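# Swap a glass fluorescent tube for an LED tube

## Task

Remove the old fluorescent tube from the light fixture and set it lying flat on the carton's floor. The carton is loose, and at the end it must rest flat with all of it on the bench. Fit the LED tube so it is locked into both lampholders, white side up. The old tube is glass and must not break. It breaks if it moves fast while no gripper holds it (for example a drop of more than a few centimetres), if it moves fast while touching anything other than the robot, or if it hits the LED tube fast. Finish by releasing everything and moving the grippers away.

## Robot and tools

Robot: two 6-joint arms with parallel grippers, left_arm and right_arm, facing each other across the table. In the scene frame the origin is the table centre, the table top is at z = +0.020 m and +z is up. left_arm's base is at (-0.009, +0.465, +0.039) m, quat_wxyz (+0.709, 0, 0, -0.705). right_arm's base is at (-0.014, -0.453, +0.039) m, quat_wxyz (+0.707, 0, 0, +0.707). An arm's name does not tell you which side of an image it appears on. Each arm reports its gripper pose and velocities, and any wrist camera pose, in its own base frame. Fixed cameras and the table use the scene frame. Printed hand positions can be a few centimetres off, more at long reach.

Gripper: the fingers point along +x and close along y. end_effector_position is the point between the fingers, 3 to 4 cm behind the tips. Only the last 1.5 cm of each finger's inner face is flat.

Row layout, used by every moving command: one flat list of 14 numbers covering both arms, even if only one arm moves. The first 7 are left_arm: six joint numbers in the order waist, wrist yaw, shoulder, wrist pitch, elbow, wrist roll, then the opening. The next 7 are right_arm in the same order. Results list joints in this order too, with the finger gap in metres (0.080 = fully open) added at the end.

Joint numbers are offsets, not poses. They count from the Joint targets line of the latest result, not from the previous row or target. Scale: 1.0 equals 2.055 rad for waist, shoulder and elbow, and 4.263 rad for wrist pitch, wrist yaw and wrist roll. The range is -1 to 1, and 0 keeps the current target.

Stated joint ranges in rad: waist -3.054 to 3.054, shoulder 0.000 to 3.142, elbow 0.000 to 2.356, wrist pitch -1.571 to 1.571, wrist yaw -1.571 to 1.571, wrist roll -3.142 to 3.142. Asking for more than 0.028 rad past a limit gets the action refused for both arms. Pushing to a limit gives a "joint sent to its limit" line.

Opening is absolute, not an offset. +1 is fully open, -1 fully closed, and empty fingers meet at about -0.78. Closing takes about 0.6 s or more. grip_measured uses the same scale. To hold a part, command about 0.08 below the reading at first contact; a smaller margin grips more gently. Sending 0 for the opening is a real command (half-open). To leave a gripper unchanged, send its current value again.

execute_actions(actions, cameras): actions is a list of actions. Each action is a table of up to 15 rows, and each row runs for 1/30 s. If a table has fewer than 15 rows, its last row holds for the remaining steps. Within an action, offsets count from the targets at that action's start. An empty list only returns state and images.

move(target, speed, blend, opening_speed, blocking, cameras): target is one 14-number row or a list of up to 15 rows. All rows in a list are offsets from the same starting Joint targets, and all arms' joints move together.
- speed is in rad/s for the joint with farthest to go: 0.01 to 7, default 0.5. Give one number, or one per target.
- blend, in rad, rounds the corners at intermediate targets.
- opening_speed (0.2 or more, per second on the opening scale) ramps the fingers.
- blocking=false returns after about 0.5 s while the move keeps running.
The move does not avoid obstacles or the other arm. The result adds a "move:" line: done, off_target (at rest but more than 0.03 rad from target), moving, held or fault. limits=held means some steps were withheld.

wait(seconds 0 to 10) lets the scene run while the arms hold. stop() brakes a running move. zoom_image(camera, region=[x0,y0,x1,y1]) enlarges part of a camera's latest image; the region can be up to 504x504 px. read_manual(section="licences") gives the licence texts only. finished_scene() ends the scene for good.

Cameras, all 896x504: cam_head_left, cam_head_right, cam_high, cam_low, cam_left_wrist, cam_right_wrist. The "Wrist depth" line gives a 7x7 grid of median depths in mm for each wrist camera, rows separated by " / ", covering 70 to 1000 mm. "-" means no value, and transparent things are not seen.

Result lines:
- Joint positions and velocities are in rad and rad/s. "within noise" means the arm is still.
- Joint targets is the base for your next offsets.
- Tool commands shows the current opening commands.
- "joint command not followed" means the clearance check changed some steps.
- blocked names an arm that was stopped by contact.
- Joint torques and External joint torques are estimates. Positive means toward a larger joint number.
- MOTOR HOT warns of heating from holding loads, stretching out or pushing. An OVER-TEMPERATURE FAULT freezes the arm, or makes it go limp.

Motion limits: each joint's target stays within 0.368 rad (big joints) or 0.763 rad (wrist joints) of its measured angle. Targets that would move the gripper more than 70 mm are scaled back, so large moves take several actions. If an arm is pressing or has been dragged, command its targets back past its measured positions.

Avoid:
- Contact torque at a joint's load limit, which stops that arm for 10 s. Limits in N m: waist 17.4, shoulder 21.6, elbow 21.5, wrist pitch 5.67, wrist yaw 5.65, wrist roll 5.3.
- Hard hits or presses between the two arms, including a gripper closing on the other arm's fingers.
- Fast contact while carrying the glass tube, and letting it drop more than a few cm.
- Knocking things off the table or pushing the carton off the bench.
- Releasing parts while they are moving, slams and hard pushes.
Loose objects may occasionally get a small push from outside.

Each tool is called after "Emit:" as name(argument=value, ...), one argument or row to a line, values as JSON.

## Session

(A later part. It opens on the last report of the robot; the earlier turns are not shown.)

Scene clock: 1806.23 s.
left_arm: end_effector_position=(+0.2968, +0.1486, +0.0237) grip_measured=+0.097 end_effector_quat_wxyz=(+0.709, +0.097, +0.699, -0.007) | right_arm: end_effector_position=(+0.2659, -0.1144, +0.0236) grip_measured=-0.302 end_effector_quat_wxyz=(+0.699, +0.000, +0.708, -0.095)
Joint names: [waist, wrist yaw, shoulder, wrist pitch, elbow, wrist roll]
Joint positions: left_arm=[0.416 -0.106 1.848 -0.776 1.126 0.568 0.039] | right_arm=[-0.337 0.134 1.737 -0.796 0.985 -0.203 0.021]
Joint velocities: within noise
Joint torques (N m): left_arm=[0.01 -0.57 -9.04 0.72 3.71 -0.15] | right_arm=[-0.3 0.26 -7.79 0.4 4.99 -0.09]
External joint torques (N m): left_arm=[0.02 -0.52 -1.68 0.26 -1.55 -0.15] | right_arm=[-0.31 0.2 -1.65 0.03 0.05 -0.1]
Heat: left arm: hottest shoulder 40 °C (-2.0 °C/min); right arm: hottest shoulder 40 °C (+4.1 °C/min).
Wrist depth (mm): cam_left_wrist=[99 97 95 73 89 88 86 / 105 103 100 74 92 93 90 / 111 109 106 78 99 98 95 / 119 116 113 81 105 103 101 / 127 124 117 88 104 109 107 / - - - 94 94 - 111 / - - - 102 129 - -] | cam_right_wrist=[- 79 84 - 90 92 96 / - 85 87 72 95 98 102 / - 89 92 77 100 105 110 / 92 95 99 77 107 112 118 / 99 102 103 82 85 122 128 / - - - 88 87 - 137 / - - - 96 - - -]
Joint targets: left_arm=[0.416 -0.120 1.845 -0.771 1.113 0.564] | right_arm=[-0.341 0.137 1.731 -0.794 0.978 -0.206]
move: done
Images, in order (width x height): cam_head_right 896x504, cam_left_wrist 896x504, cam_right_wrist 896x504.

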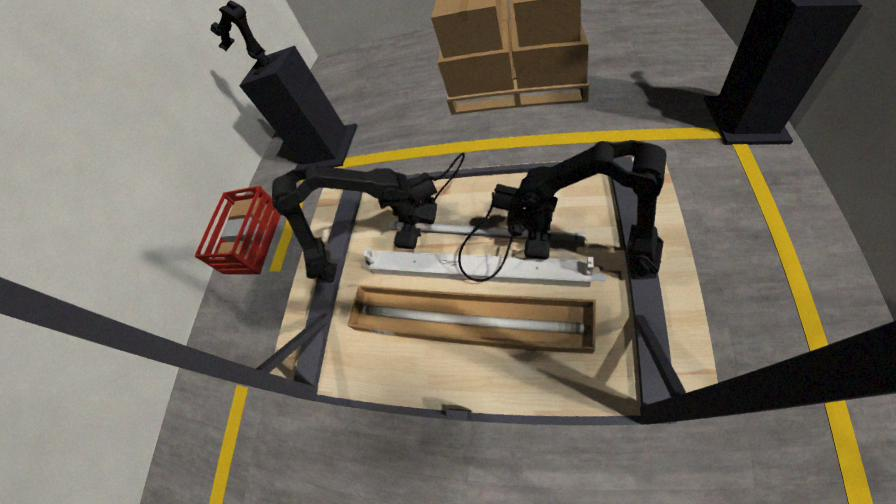

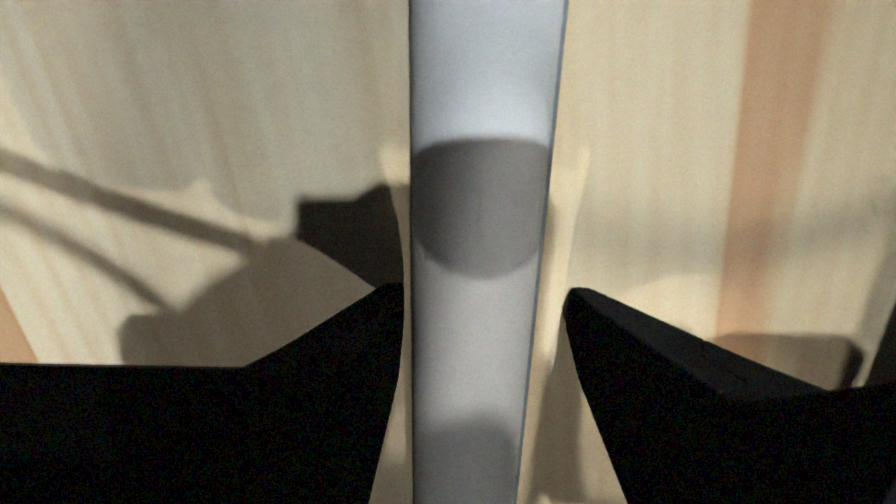

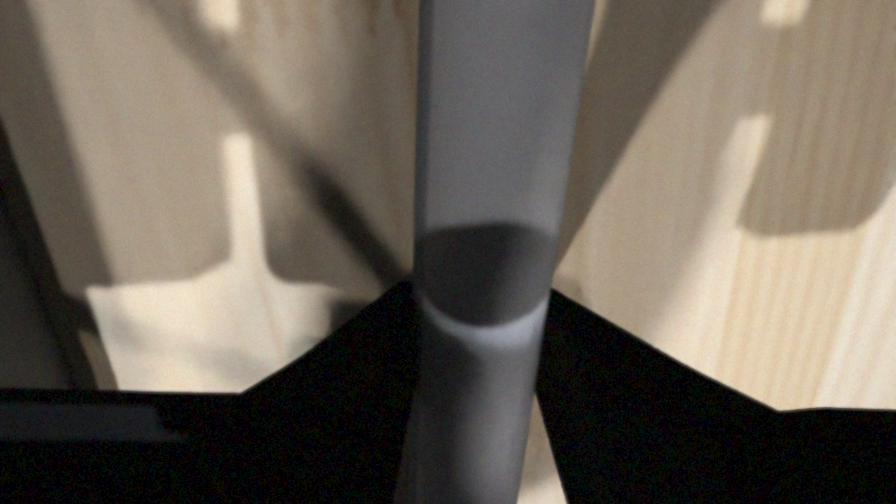

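Emit:
move(
  target=[
    [0.0049,0,0,0,0,0.0021,0.1,0,0,0,0,0,0,-0.36],
    [0.0049,0,0,0,0,0.0021,-0.36,0,0,0,0,0,0,-0.36],
  ],
  speed=0.1,
  opening_speed=0.8,
  cameras=["cam_left_wrist","cam_right_wrist"],
)

Emit:
zoom_image(
  camera="cam_left_wrist",
  region=[400, 0, 600, 280],
)

Emit:
zoom_image(
  camera="cam_right_wrist",
  region=[400, 0, 600, 280],
)

Scene clock: 1828.70 s.
left_arm: end_effector_position=(+0.2959, +0.1505, +0.0235) grip_measured=-0.260 end_effector_quat_wxyz=(+0.708, +0.098, +0.699, -0.004) | right_arm: end_effector_position=(+0.2659, -0.1144, +0.0236) grip_measured=-0.302 end_effector_quat_wxyz=(+0.699, -0.001, +0.708, -0.095)
Joint names: [waist, wrist yaw, shoulder, wrist pitch, elbow, wrist roll]
Joint positions: left_arm=[0.42 -0.111 1.847 -0.773 1.124 0.569 0.023] | right_arm=[-0.337 0.134 1.737 -0.796 0.985 -0.204 0.021]
Joint velocities: within noise
Joint torques (N m): left_arm=[0.59 -0.4 -9.09 0.56 3.89 0.14] | right_arm=[-0.19 0.27 -7.66 0.41 5.11 -0.06]
External joint torques (N m): left_arm=[0.62 -0.35 -1.77 0.1 -1.33 0.15] | right_arm=[-0.19 0.2 -1.49 0.05 0.17 -0.06]
Heat: left arm: hottest shoulder 44 °C (+2.0 °C/min); right arm: hottest shoulder 40 °C (+3.0 °C/min).
Wrist depth (mm): cam_left_wrist=[99 97 94 92 88 87 85 / 105 102 99 75 75 92 90 / 111 109 106 79 98 97 94 / 119 116 112 82 103 103 100 / 128 125 118 87 93 109 106 / - - - 93 91 - - / - - - 101 97 - -] | cam_right_wrist=[- 79 84 - 90 92 96 / - 85 87 - 95 98 102 / - 89 92 77 99 105 110 / 93 95 99 77 107 112 118 / 98 102 103 82 85 121 128 / - - - 88 87 - 138 / - - - 96 - - -]
Joint targets: left_arm=[0.427 -0.120 1.845 -0.771 1.113 0.573] | right_arm=[-0.341 0.137 1.731 -0.794 0.978 -0.206]
move: done
Images, in order (width x height): cam_left_wrist 896x504, cam_right_wrist 896x504.

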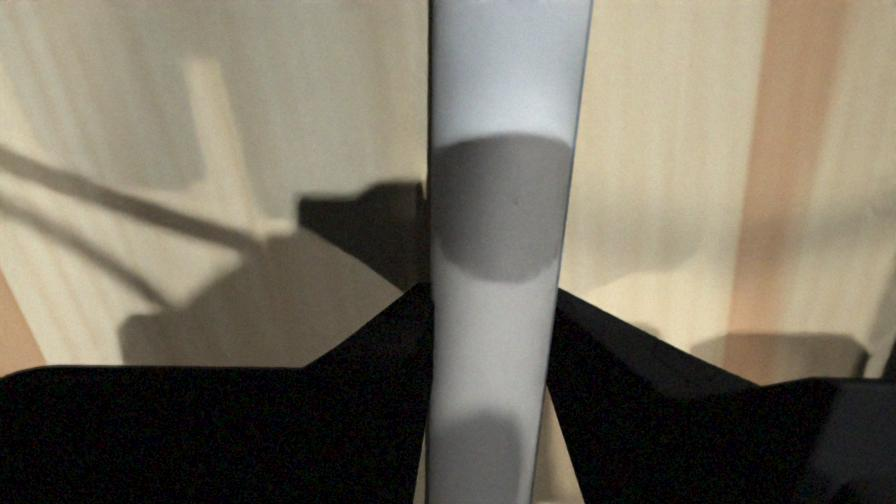

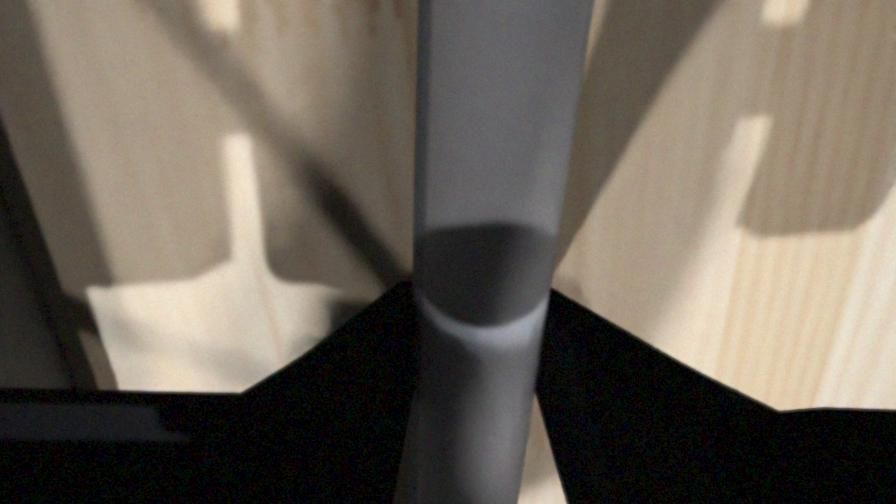

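Scaled by 1.800 from the camera's 896x504 image, which has a finer 1280x720 frame.

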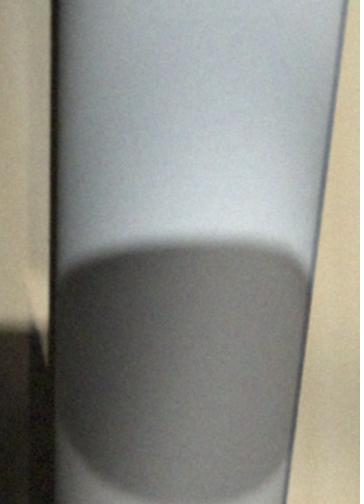

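Scaled by 1.800 from the camera's 896x504 image, which has a finer 1280x720 frame.

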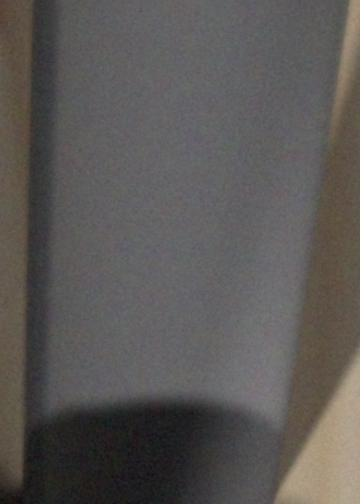

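Emit:
move(
  target=[
    [0.0480,0.0440,0.0489,-0.0430,0.0762,0.0225,-0.36,-0.0652,-0.0515,0.0205,-0.0194,0.0337,-0.0312,-0.36],
    [0.0480,0.0440,0.0489,-0.0430,0.0762,0.0225,-0.36,-0.0652,-0.0515,0.0205,-0.0194,0.0337,-0.0312,0.1],
    [0.0480,0.0440,0.0489,-0.0430,0.0762,0.0225,-0.36,0,0,0,0,0,0,0.1],
  ],
  speed=0.2,
  opening_speed=0.8,
  cameras=["cam_head_right","cam_right_wrist"],
)

Scene clock: 1889.47 s.
left_arm: end_effector_position=(+0.2928, +0.1564, +0.0281) grip_measured=-0.260 end_effector_quat_wxyz=(+0.703, +0.019, +0.706, -0.081) | right_arm: end_effector_position=(+0.2639, -0.1152, +0.0239) grip_measured=+0.097 end_effector_quat_wxyz=(+0.697, +0.001, +0.711, -0.093)
Joint names: [waist, wrist yaw, shoulder, wrist pitch, elbow, wrist roll]
Joint positions: left_arm=[0.522 0.07 1.934 -0.955 1.265 0.665 0.023] | right_arm=[-0.343 0.132 1.736 -0.804 0.986 -0.211 0.039]
Joint velocities: within noise
Joint torques (N m): left_arm=[0.27 0.04 -7.88 0.29 5.52 0.13] | right_arm=[0.2 0.3 -7.66 0.95 5.11 0.16]
External joint torques (N m): left_arm=[0.28 -0.05 -0.06 0.07 0.44 0.13] | right_arm=[0.23 0.22 -1.49 0.58 0.12 0.15]
Heat: left arm: hottest shoulder 46 °C (+2.0 °C/min); right arm: hottest shoulder 41 °C (+1.0 °C/min).
Wrist depth (mm): cam_left_wrist=[- 87 90 90 95 99 102 / - 92 95 76 78 105 108 / 95 98 101 79 107 111 114 / 101 103 107 82 113 120 121 / 107 109 112 87 93 127 130 / - - - 93 91 - - / - - - 101 85 - -] | cam_right_wrist=[- 80 84 - 91 92 96 / - 86 88 73 95 98 102 / - 90 93 78 100 105 110 / 93 95 99 78 106 113 119 / 99 102 91 82 85 120 129 / - - - 88 88 - 139 / - - 125 97 133 - -]
Joint targets: left_arm=[0.525 0.068 1.945 -0.954 1.270 0.669] | right_arm=[-0.341 0.137 1.731 -0.794 0.978 -0.205]
move: done
Images, in order (width x height): cam_head_right 896x504, cam_right_wrist 896x504.

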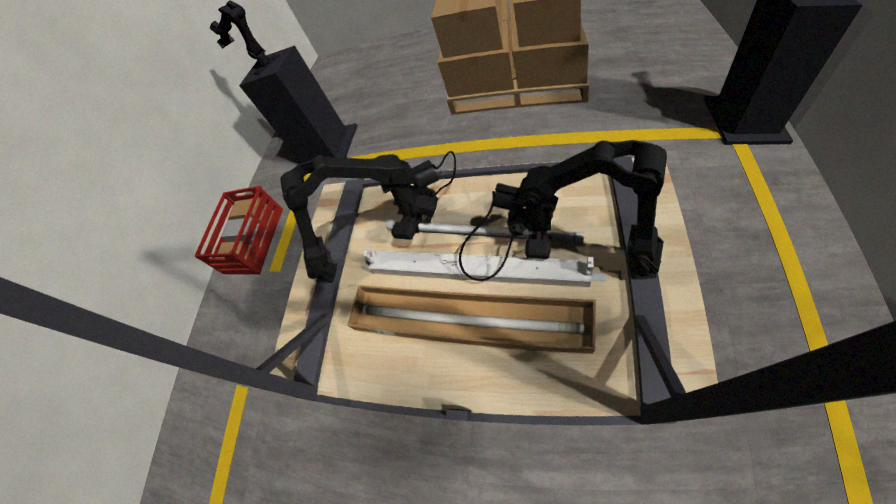

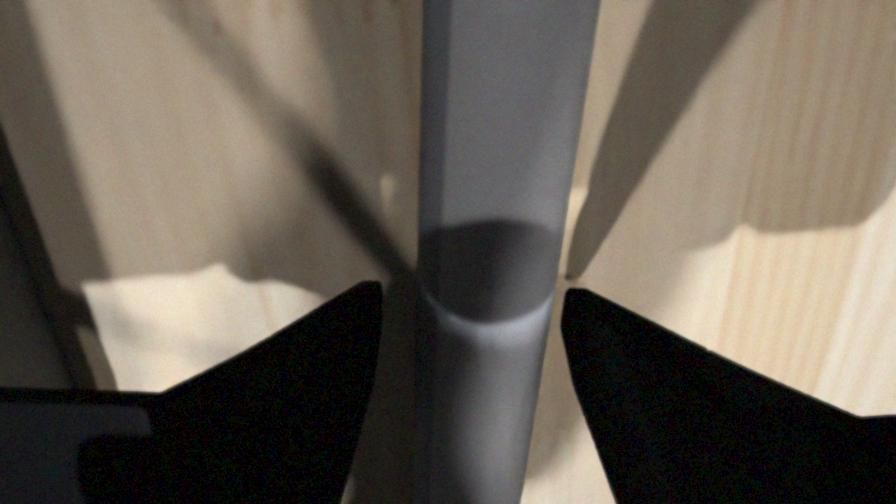

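Emit:
move(
  target=[
    [0,0,0,0,0,0,-0.36,-0.0055,0,0,0,0,-0.0027,0.1],
    [0,0,0,0,0,0,-0.36,-0.0055,0,0,0,0,-0.0027,-0.36],
    [0,0,0,0,0,0,0.1,-0.0055,0,0,0,0,-0.0027,-0.36],
    [-0.0480,-0.0440,-0.0489,0.0430,-0.0762,-0.0225,0.1,-0.0055,0,0,0,0,-0.0027,-0.36],
  ],
  speed=0.2,
  opening_speed=0.8,
  cameras=["cam_left_wrist","cam_right_wrist"],
)

Scene clock: 1902.63 s.
left_arm: end_effector_position=(+0.2927, +0.1525, +0.0237) grip_measured=+0.097 end_effector_quat_wxyz=(+0.705, +0.097, +0.702, -0.005) | right_arm: end_effector_position=(+0.2644, -0.1175, +0.0238) grip_measured=-0.302 end_effector_quat_wxyz=(+0.699, +0.000, +0.709, -0.096)
Joint names: [waist, wrist yaw, shoulder, wrist pitch, elbow, wrist roll]
Joint positions: left_arm=[0.429 -0.111 1.846 -0.782 1.123 0.578 0.039] | right_arm=[-0.349 0.134 1.736 -0.796 0.985 -0.215 0.021]
Joint velocities: within noise
Joint torques (N m): left_arm=[-0.31 -0.36 -8.94 1.06 3.94 -0.19] | right_arm=[-0.12 0.25 -7.56 0.39 5.22 -0.09]
External joint torques (N m): left_arm=[-0.37 -0.31 -1.64 0.61 -1.28 -0.18] | right_arm=[-0.13 0.18 -1.41 0.01 0.24 -0.09]
Heat: left arm: hottest shoulder 44 °C (-1.0 °C/min); right arm: hottest shoulder 42 °C (+1.0 °C/min).
Wrist depth (mm): cam_left_wrist=[98 97 94 91 89 87 85 / 105 102 99 77 74 92 90 / 111 109 106 79 97 97 95 / 119 116 112 83 103 103 101 / 128 124 117 89 93 109 107 / - - - 95 92 - 111 / - - - 103 110 - -] | cam_right_wrist=[- 79 83 - 90 92 96 / - 85 87 - 95 98 102 / - 89 93 76 100 105 110 / 92 95 99 77 106 112 118 / 99 102 103 81 85 121 128 / - - - 88 86 - 138 / - - - 96 - - -]
Joint targets: left_arm=[0.426 -0.120 1.845 -0.771 1.113 0.573] | right_arm=[-0.352 0.138 1.731 -0.794 0.978 -0.217]
move: done
Images, in order (width x height): cam_left_wrist 896x504, cam_right_wrist 896x504.

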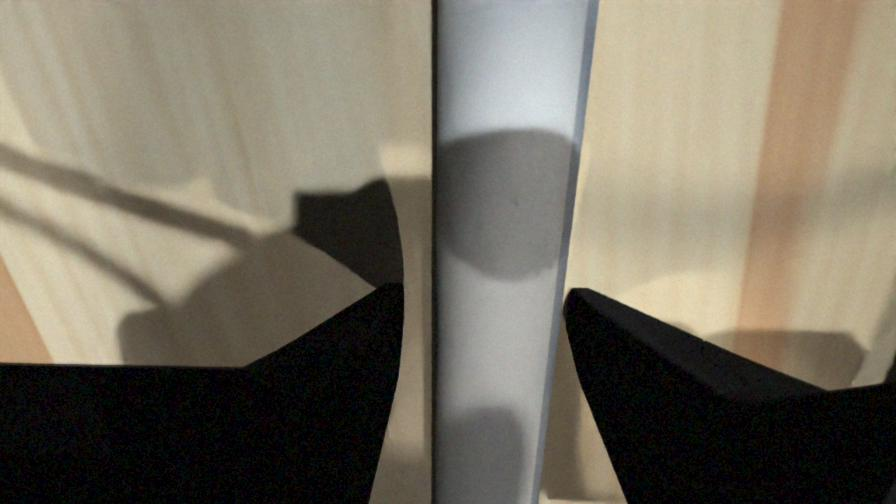

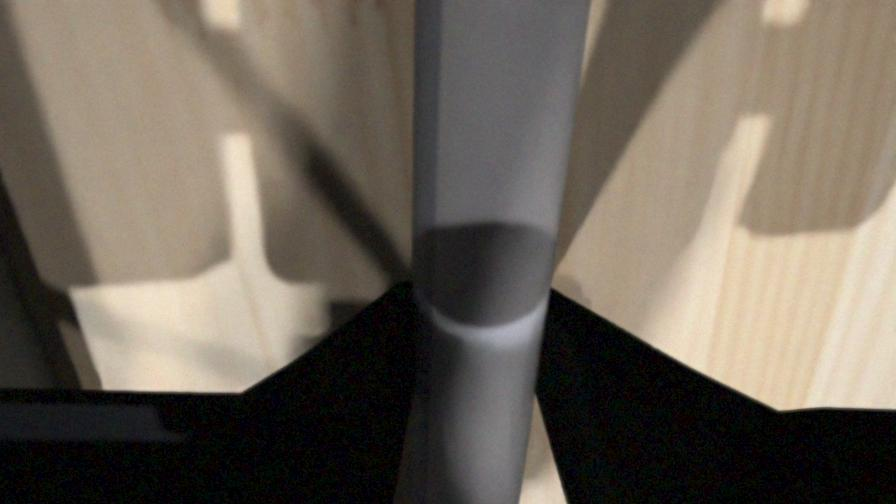

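Emit:
move(
  target=[-0.0015,0,0,0,0,-0.0005,-0.36,0,0,0,0,0,0,-0.36],
  speed=0.1,
  opening_speed=0.8,
  cameras=["cam_left_wrist","cam_right_wrist"],
)

Scene clock: 1910.73 s.
left_arm: end_effector_position=(+0.2942, +0.1515, +0.0235) grip_measured=-0.260 end_effector_quat_wxyz=(+0.707, +0.098, +0.700, -0.005) | right_arm: end_effector_position=(+0.2644, -0.1175, +0.0238) grip_measured=-0.302 end_effector_quat_wxyz=(+0.699, +0.000, +0.709, -0.096)
Joint names: [waist, wrist yaw, shoulder, wrist pitch, elbow, wrist roll]
Joint positions: left_arm=[0.425 -0.112 1.846 -0.775 1.122 0.574 0.023] | right_arm=[-0.349 0.134 1.736 -0.796 0.985 -0.215 0.021]
Joint velocities: within noise
Joint torques (N m): left_arm=[-0.17 -0.34 -8.88 0.69 4.05 -0.14] | right_arm=[-0.19 0.23 -7.56 0.38 5.2 -0.07]
External joint torques (N m): left_arm=[-0.23 -0.29 -1.59 0.26 -1.11 -0.13] | right_arm=[-0.2 0.16 -1.42 0.01 0.25 -0.08]
Heat: left arm: hottest shoulder 43 °C (-2.0 °C/min); right arm: hottest shoulder 42 °C (+1.0 °C/min).
Wrist depth (mm): cam_left_wrist=[98 97 94 91 89 87 85 / 105 102 99 75 75 92 89 / 111 109 106 78 98 97 94 / 119 116 113 82 103 103 100 / 127 125 119 86 93 109 106 / - - - 92 91 - - / - - - 100 97 - -] | cam_right_wrist=[- 79 83 - 90 92 96 / - 85 87 - 95 98 102 / - 89 93 76 100 105 110 / 93 95 99 77 107 112 118 / 99 102 103 82 85 121 128 / - - - 88 86 - 137 / - - - 96 - - -]
Joint targets: left_arm=[0.424 -0.120 1.845 -0.771 1.113 0.571] | right_arm=[-0.352 0.138 1.731 -0.794 0.978 -0.217]
move: done
Images, in order (width x height): cam_left_wrist 896x504, cam_right_wrist 896x504.

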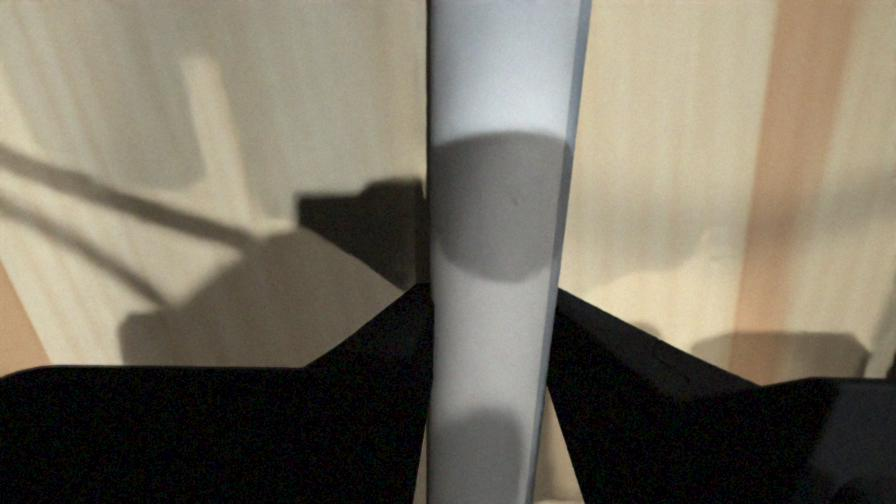

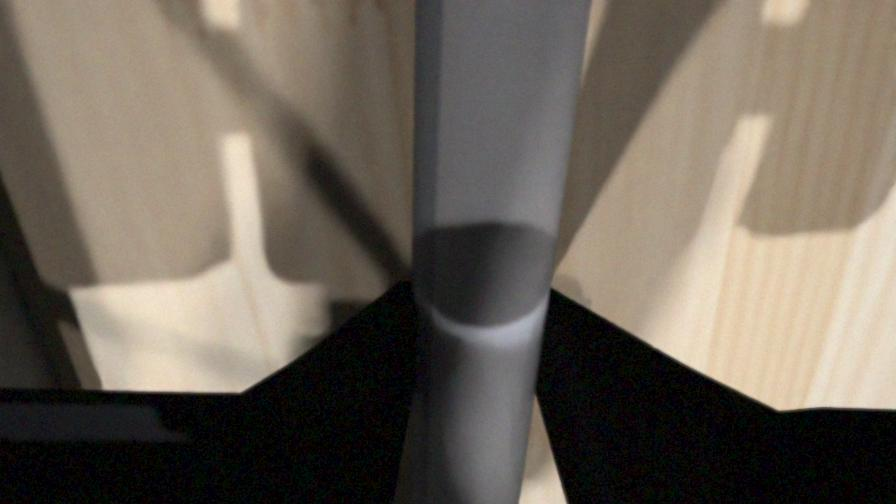

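Emit:
move(
  target=[
    [0.0292,0.0281,-0.0089,-0.0796,0.1233,0.0125,-0.36,-0.0382,-0.0324,-0.0307,-0.0689,0.1006,-0.0173,-0.36],
    [0.0194,0.0966,0.0054,-0.1583,0.2061,0.0068,-0.36,-0.0427,-0.1096,-0.0315,-0.1294,0.1679,-0.0316,-0.36],
    [-0.0129,0.1539,0.0005,-0.1627,0.1550,-0.0031,-0.36,-0.0132,-0.1682,-0.0244,-0.1304,0.1341,-0.0349,-0.36],
  ],
  speed=0.3,
  blend=0.03,
)

Emit:
zoom_image(
  camera="cam_head_left",
  region=[340, 225, 380, 255],
)

Emit:
zoom_image(
  camera="cam_head_right",
  region=[570, 235, 610, 265],
)

Emit:
zoom_image(
  camera="cam_low",
  region=[310, 215, 590, 305],
)

Scene clock: 2007.67 s.
left_arm: end_effector_position=(+0.2867, +0.0392, +0.1262) grip_measured=-0.260 end_effector_quat_wxyz=(+0.665, -0.179, +0.684, -0.238) | right_arm: end_effector_position=(+0.2668, -0.0207, +0.1281) grip_measured=-0.302 end_effector_quat_wxyz=(+0.678, +0.236, +0.672, +0.181)
Joint names: [waist, wrist yaw, shoulder, wrist pitch, elbow, wrist roll]
Joint positions: left_arm=[0.398 0.522 1.844 -1.47 1.434 0.568 0.023] | right_arm=[-0.382 -0.563 1.681 -1.357 1.252 -0.364 0.021]
Joint velocities: within noise
Joint torques (N m): left_arm=[-0.2 1.02 -8.38 0.23 4.81 -0.36] | right_arm=[0.19 -1.03 -6.91 0.45 6.47 -0.09]
External joint torques (N m): left_arm=[-0.19 0.68 -1.16 0.41 -0.3 -0.39] | right_arm=[0.21 -0.7 -0.99 0.44 1.31 -0.07]
Heat: left arm: hottest shoulder 43 °C (+0.0 °C/min); right arm: hottest shoulder 43 °C (+0.0 °C/min).
Wrist depth (mm): cam_left_wrist=[138 145 139 - 226 270 - / 142 154 146 74 77 357 - / 149 161 153 77 251 392 - / 155 170 164 81 268 440 - / 162 181 166 87 93 485 - / - - - 93 90 - - / - - - 100 78 - -] | cam_right_wrist=[- 315 224 - 142 132 142 / - 338 240 - 150 143 148 / - 373 282 - 153 165 153 / - 410 303 76 162 174 160 / - - 309 81 85 187 167 / - - - 88 86 - 173 / - - - 96 - - -]
Joint targets: left_arm=[0.397 0.536 1.846 -1.465 1.431 0.558] | right_arm=[-0.380 -0.580 1.681 -1.350 1.254 -0.366]
move: done

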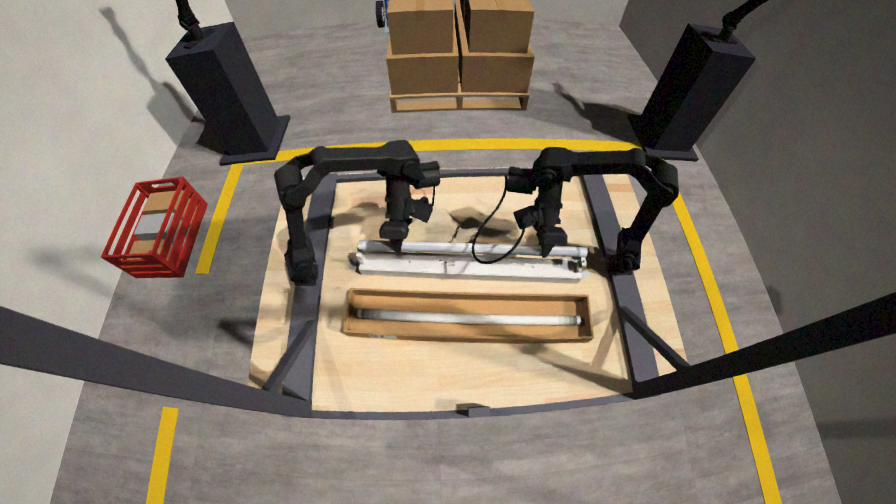

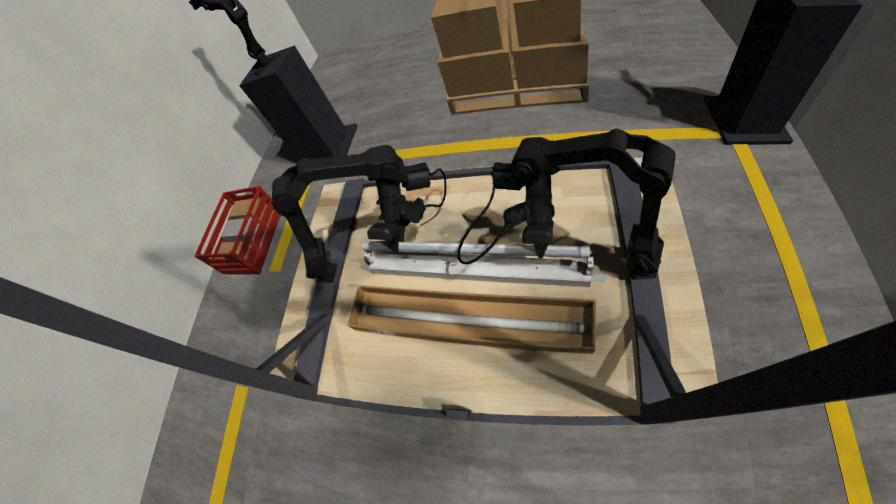

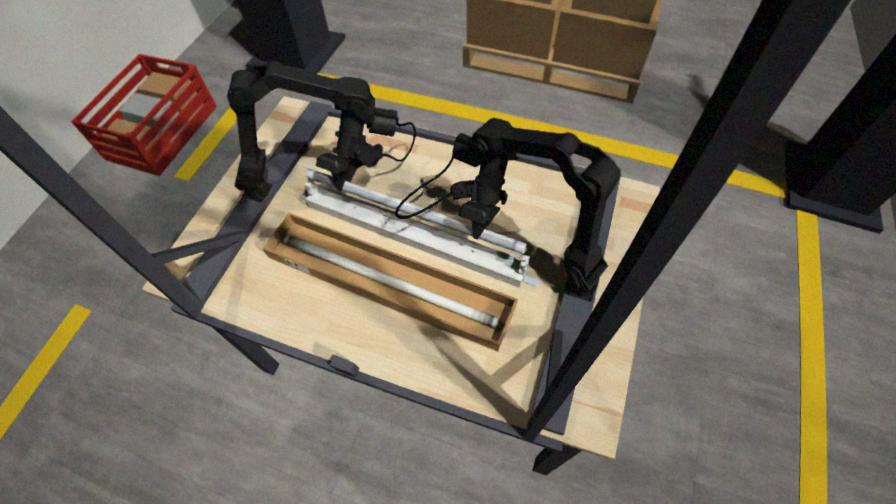

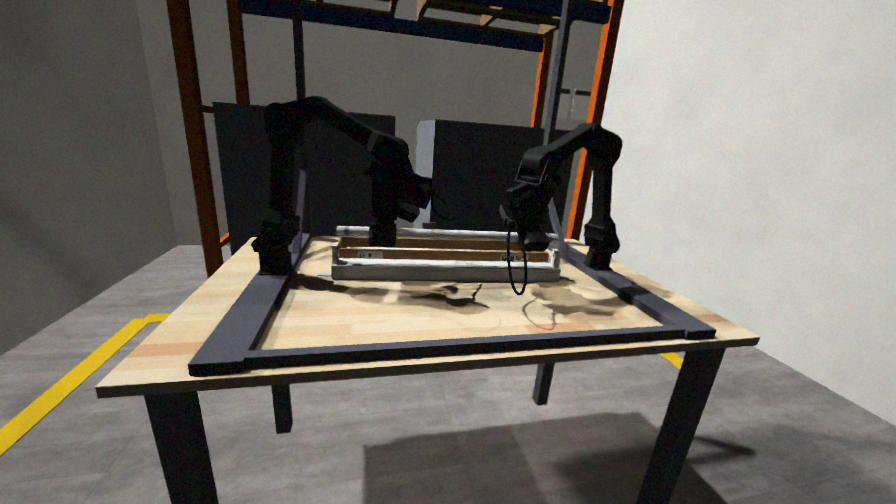

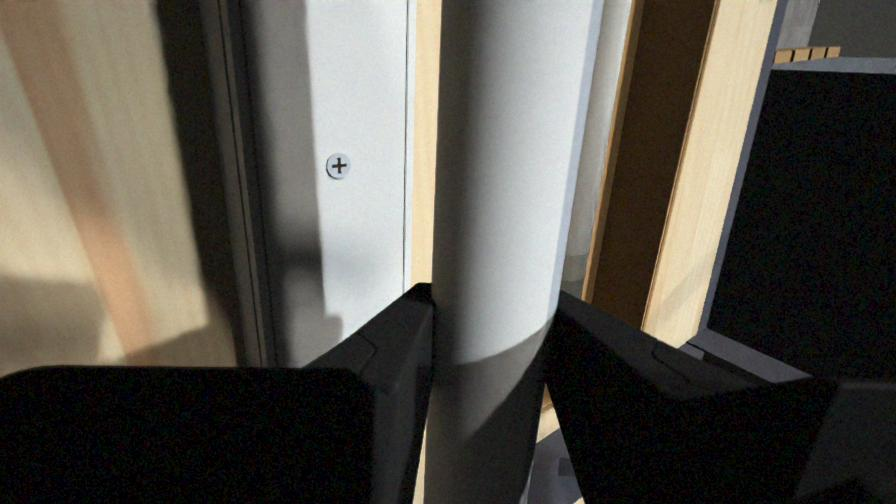

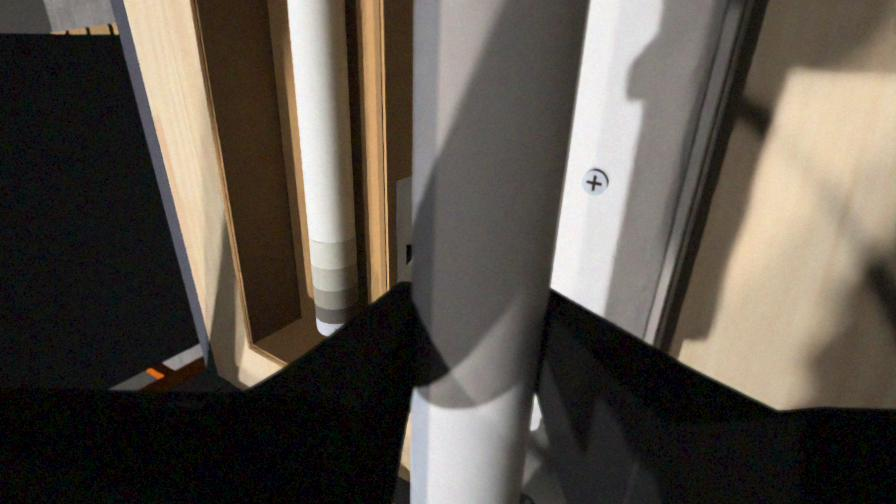

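Scaled by 12.600 from the camera's 896x504 image, which has a finer 1280x720 frame.

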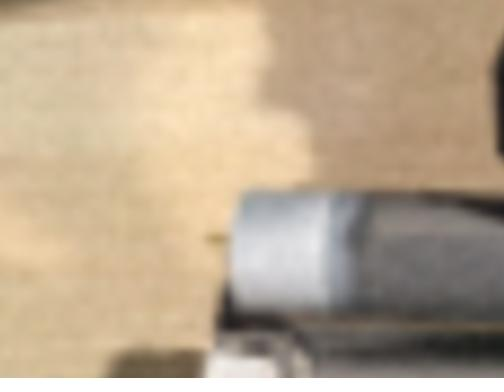

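Scaled by 12.600 from the camera's 896x504 image, which has a finer 1280x720 frame.

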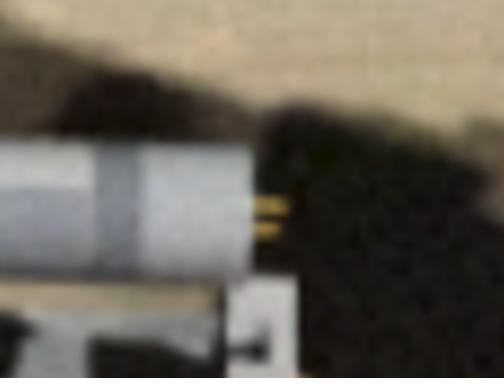

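Scaled by 1.800 from the camera's 896x504 image, which has a finer 1280x720 frame.

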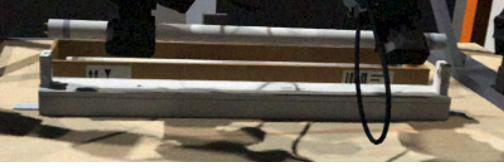

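Emit:
zoom_image(
  camera="cam_left_wrist",
  region=[420, 0, 620, 200],
)

Emit:
zoom_image(
  camera="cam_right_wrist",
  region=[400, 0, 600, 200],
)

Emit:
zoom_image(
  camera="cam_head_right",
  region=[560, 238, 600, 268],
)

Emit:
zoom_image(
  camera="cam_head_left",
  region=[560, 238, 600, 268],
)

Emit:
zoom_image(
  camera="cam_high",
  region=[500, 230, 540, 260],
)

Scaled by 2.520 from the camera's 896x504 image, which has a finer 1280x720 frame.

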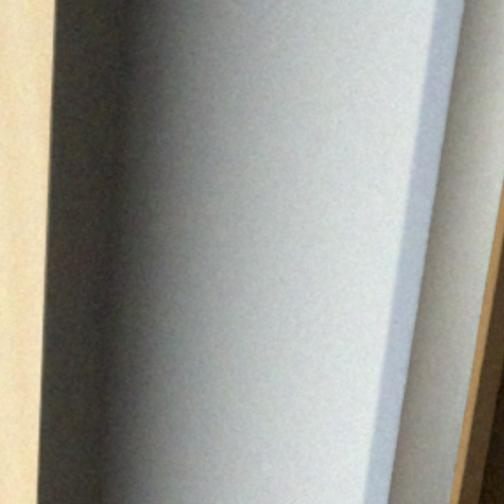

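Scaled by 2.520 from the camera's 896x504 image, which has a finer 1280x720 frame.

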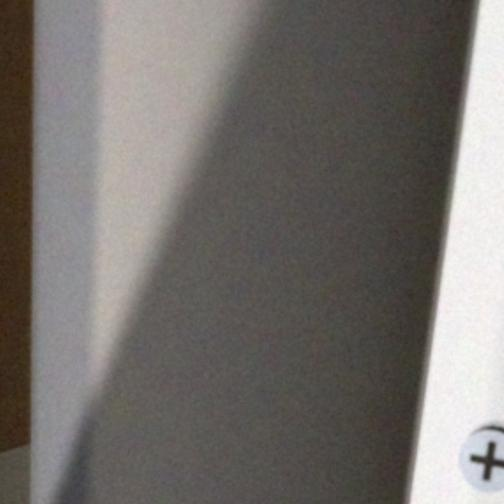

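Scaled by 12.600 from the camera's 896x504 image, which has a finer 1280x720 frame.

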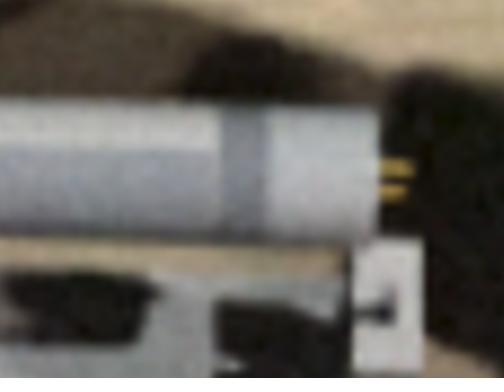

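Scaled by 12.600 from the camera's 896x504 image, which has a finer 1280x720 frame.

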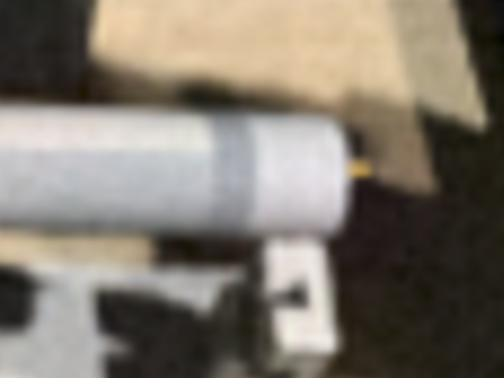

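Scaled by 12.600 from the camera's 896x504 image, which has a finer 1280x720 frame.

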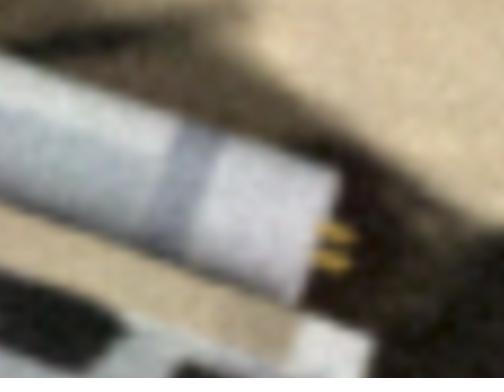

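Emit:
move(
  target=[0.0280,0.0235,0.0484,-0.0021,-0.0143,0.0284,-0.36,-0.0314,-0.0274,0.0473,0.0045,-0.0223,-0.0292,-0.36],
  speed=0.12,
)

Emit:
zoom_image(
  camera="cam_head_left",
  region=[345, 235, 385, 265],
)

Emit:
zoom_image(
  camera="cam_head_right",
  region=[560, 240, 600, 270],
)

Emit:
zoom_image(
  camera="cam_head_right",
  region=[355, 235, 395, 265],
)

Emit:
zoom_image(
  camera="cam_high",
  region=[500, 235, 540, 265],
)

Scene clock: 2081.63 s.
left_arm: end_effector_position=(+0.2859, +0.0407, +0.1063) grip_measured=-0.260 end_effector_quat_wxyz=(+0.649, -0.227, +0.668, -0.285) | right_arm: end_effector_position=(+0.2678, -0.0219, +0.1073) grip_measured=-0.302 end_effector_quat_wxyz=(+0.664, +0.280, +0.653, +0.233)
Joint names: [waist, wrist yaw, shoulder, wrist pitch, elbow, wrist roll]
Joint positions: left_arm=[0.45 0.622 1.933 -1.477 1.404 0.68 0.023] | right_arm=[-0.441 -0.679 1.77 -1.338 1.207 -0.487 0.021]
Joint velocities: within noise
Joint torques (N m): left_arm=[0.43 1.03 -7.31 -0.08 4.5 -0.01] | right_arm=[-0.19 -1.06 -6.15 0.29 5.95 -0.15]
External joint torques (N m): left_arm=[0.41 0.67 0.2 0.27 -0.3 -0.04] | right_arm=[-0.22 -0.66 0.12 0.44 1.11 -0.11]
Heat: left arm: hottest shoulder 42 °C (-1.0 °C/min); right arm: hottest shoulder 39 °C (-2.0 °C/min).
Wrist depth (mm): cam_left_wrist=[120 110 122 - 259 384 - / 124 121 132 74 77 - - / 129 137 137 77 282 - - / 135 143 144 81 296 - - / 139 152 144 87 93 - - / - - - 93 91 - - / - - - 100 78 - -] | cam_right_wrist=[- 370 253 - - 113 120 / - - 264 - 132 119 127 / - - 280 - 134 125 132 / - - 295 76 143 135 138 / - - - 82 85 148 143 / - - - 88 86 - 147 / - - - 96 - - -]
Joint targets: left_arm=[0.455 0.637 1.946 -1.474 1.402 0.679] | right_arm=[-0.444 -0.696 1.778 -1.331 1.208 -0.490]
move: done

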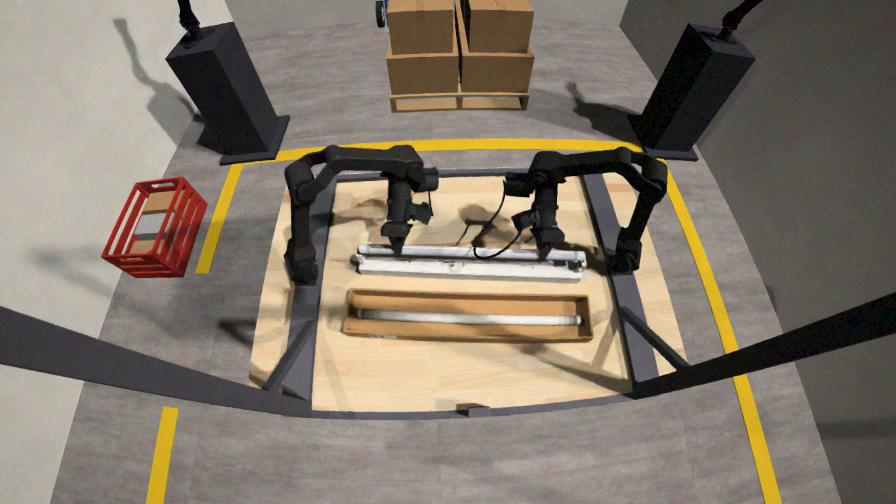

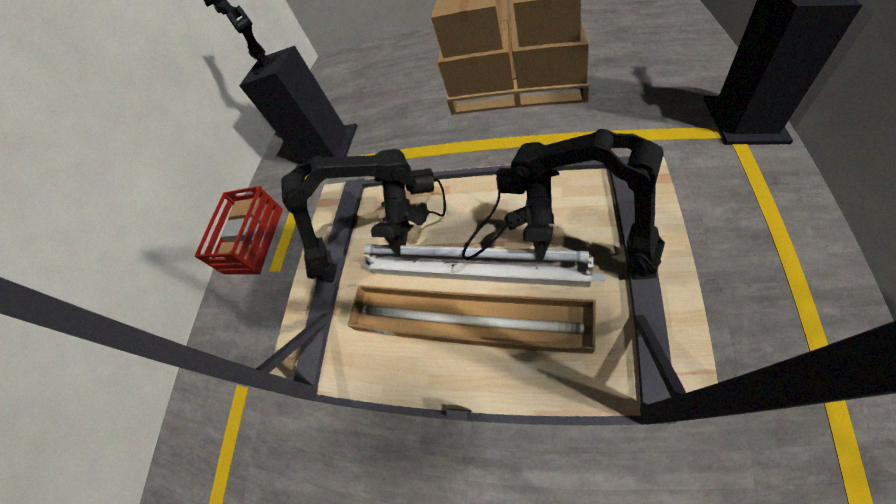

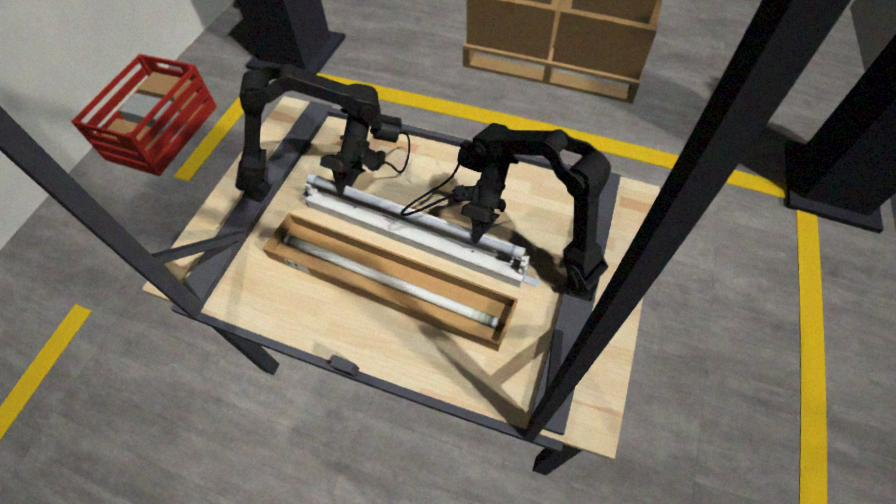

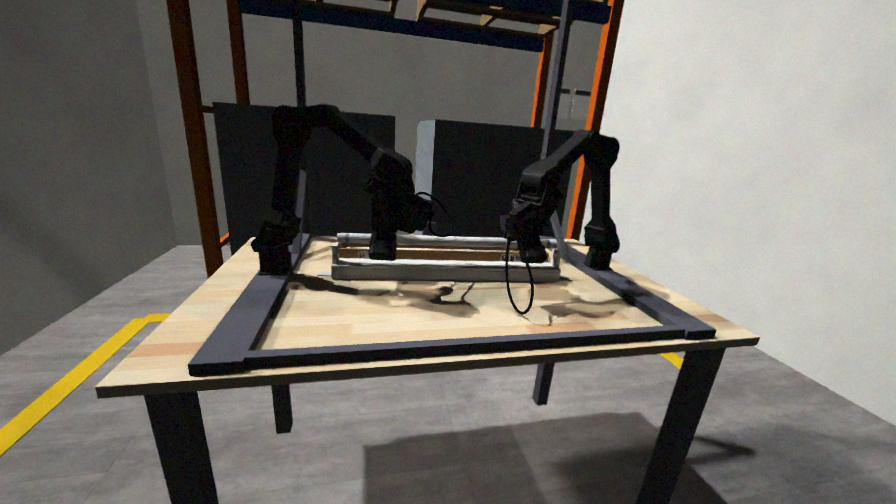

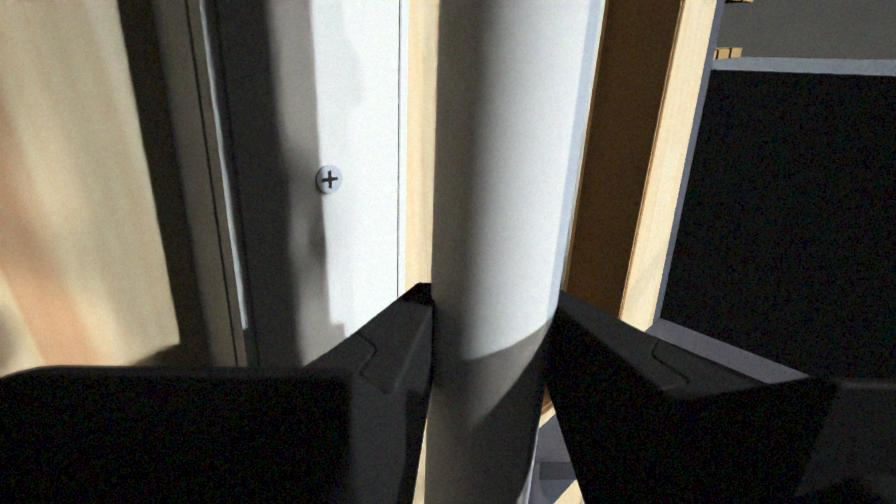

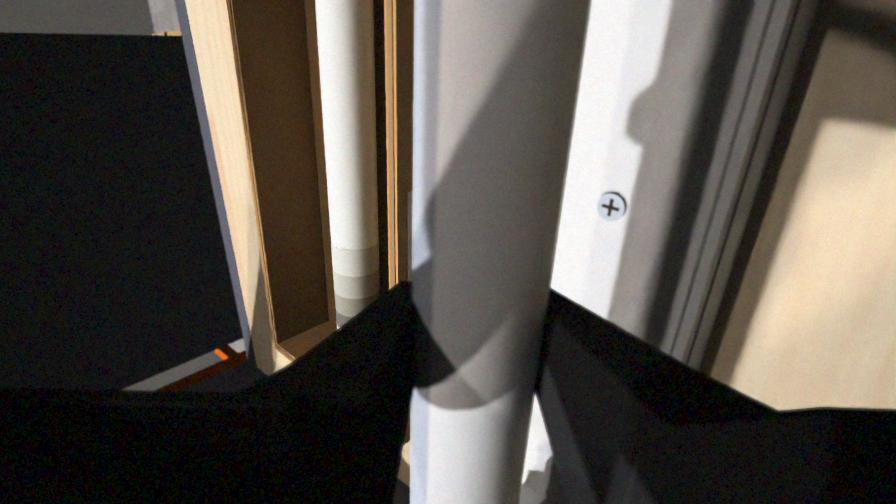

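Scaled by 12.600 from the camera's 896x504 image, which has a finer 1280x720 frame.

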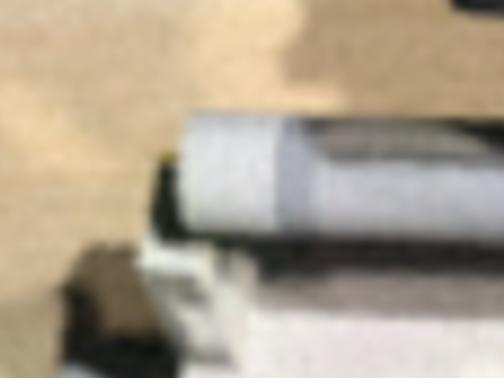

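Scaled by 12.600 from the camera's 896x504 image, which has a finer 1280x720 frame.

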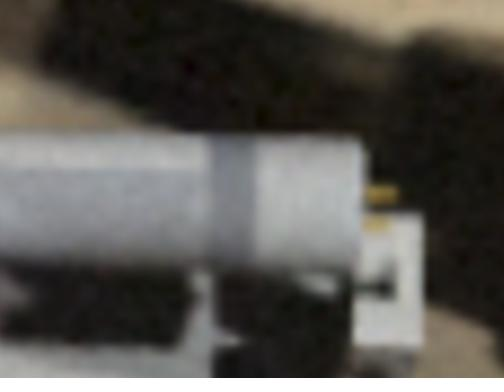

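Scaled by 12.600 from the camera's 896x504 image, which has a finer 1280x720 frame.

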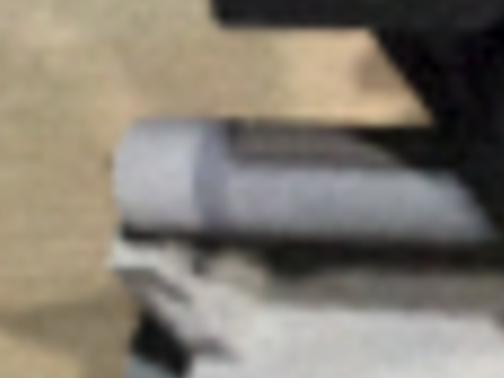

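Scaled by 12.600 from the camera's 896x504 image, which has a finer 1280x720 frame.

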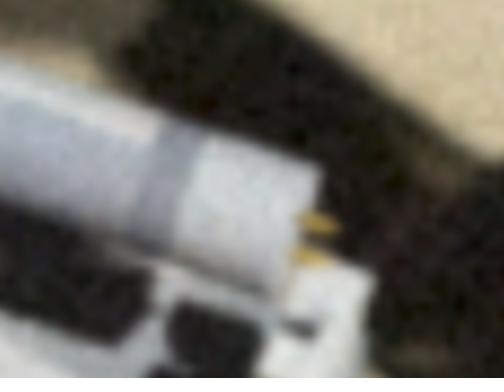

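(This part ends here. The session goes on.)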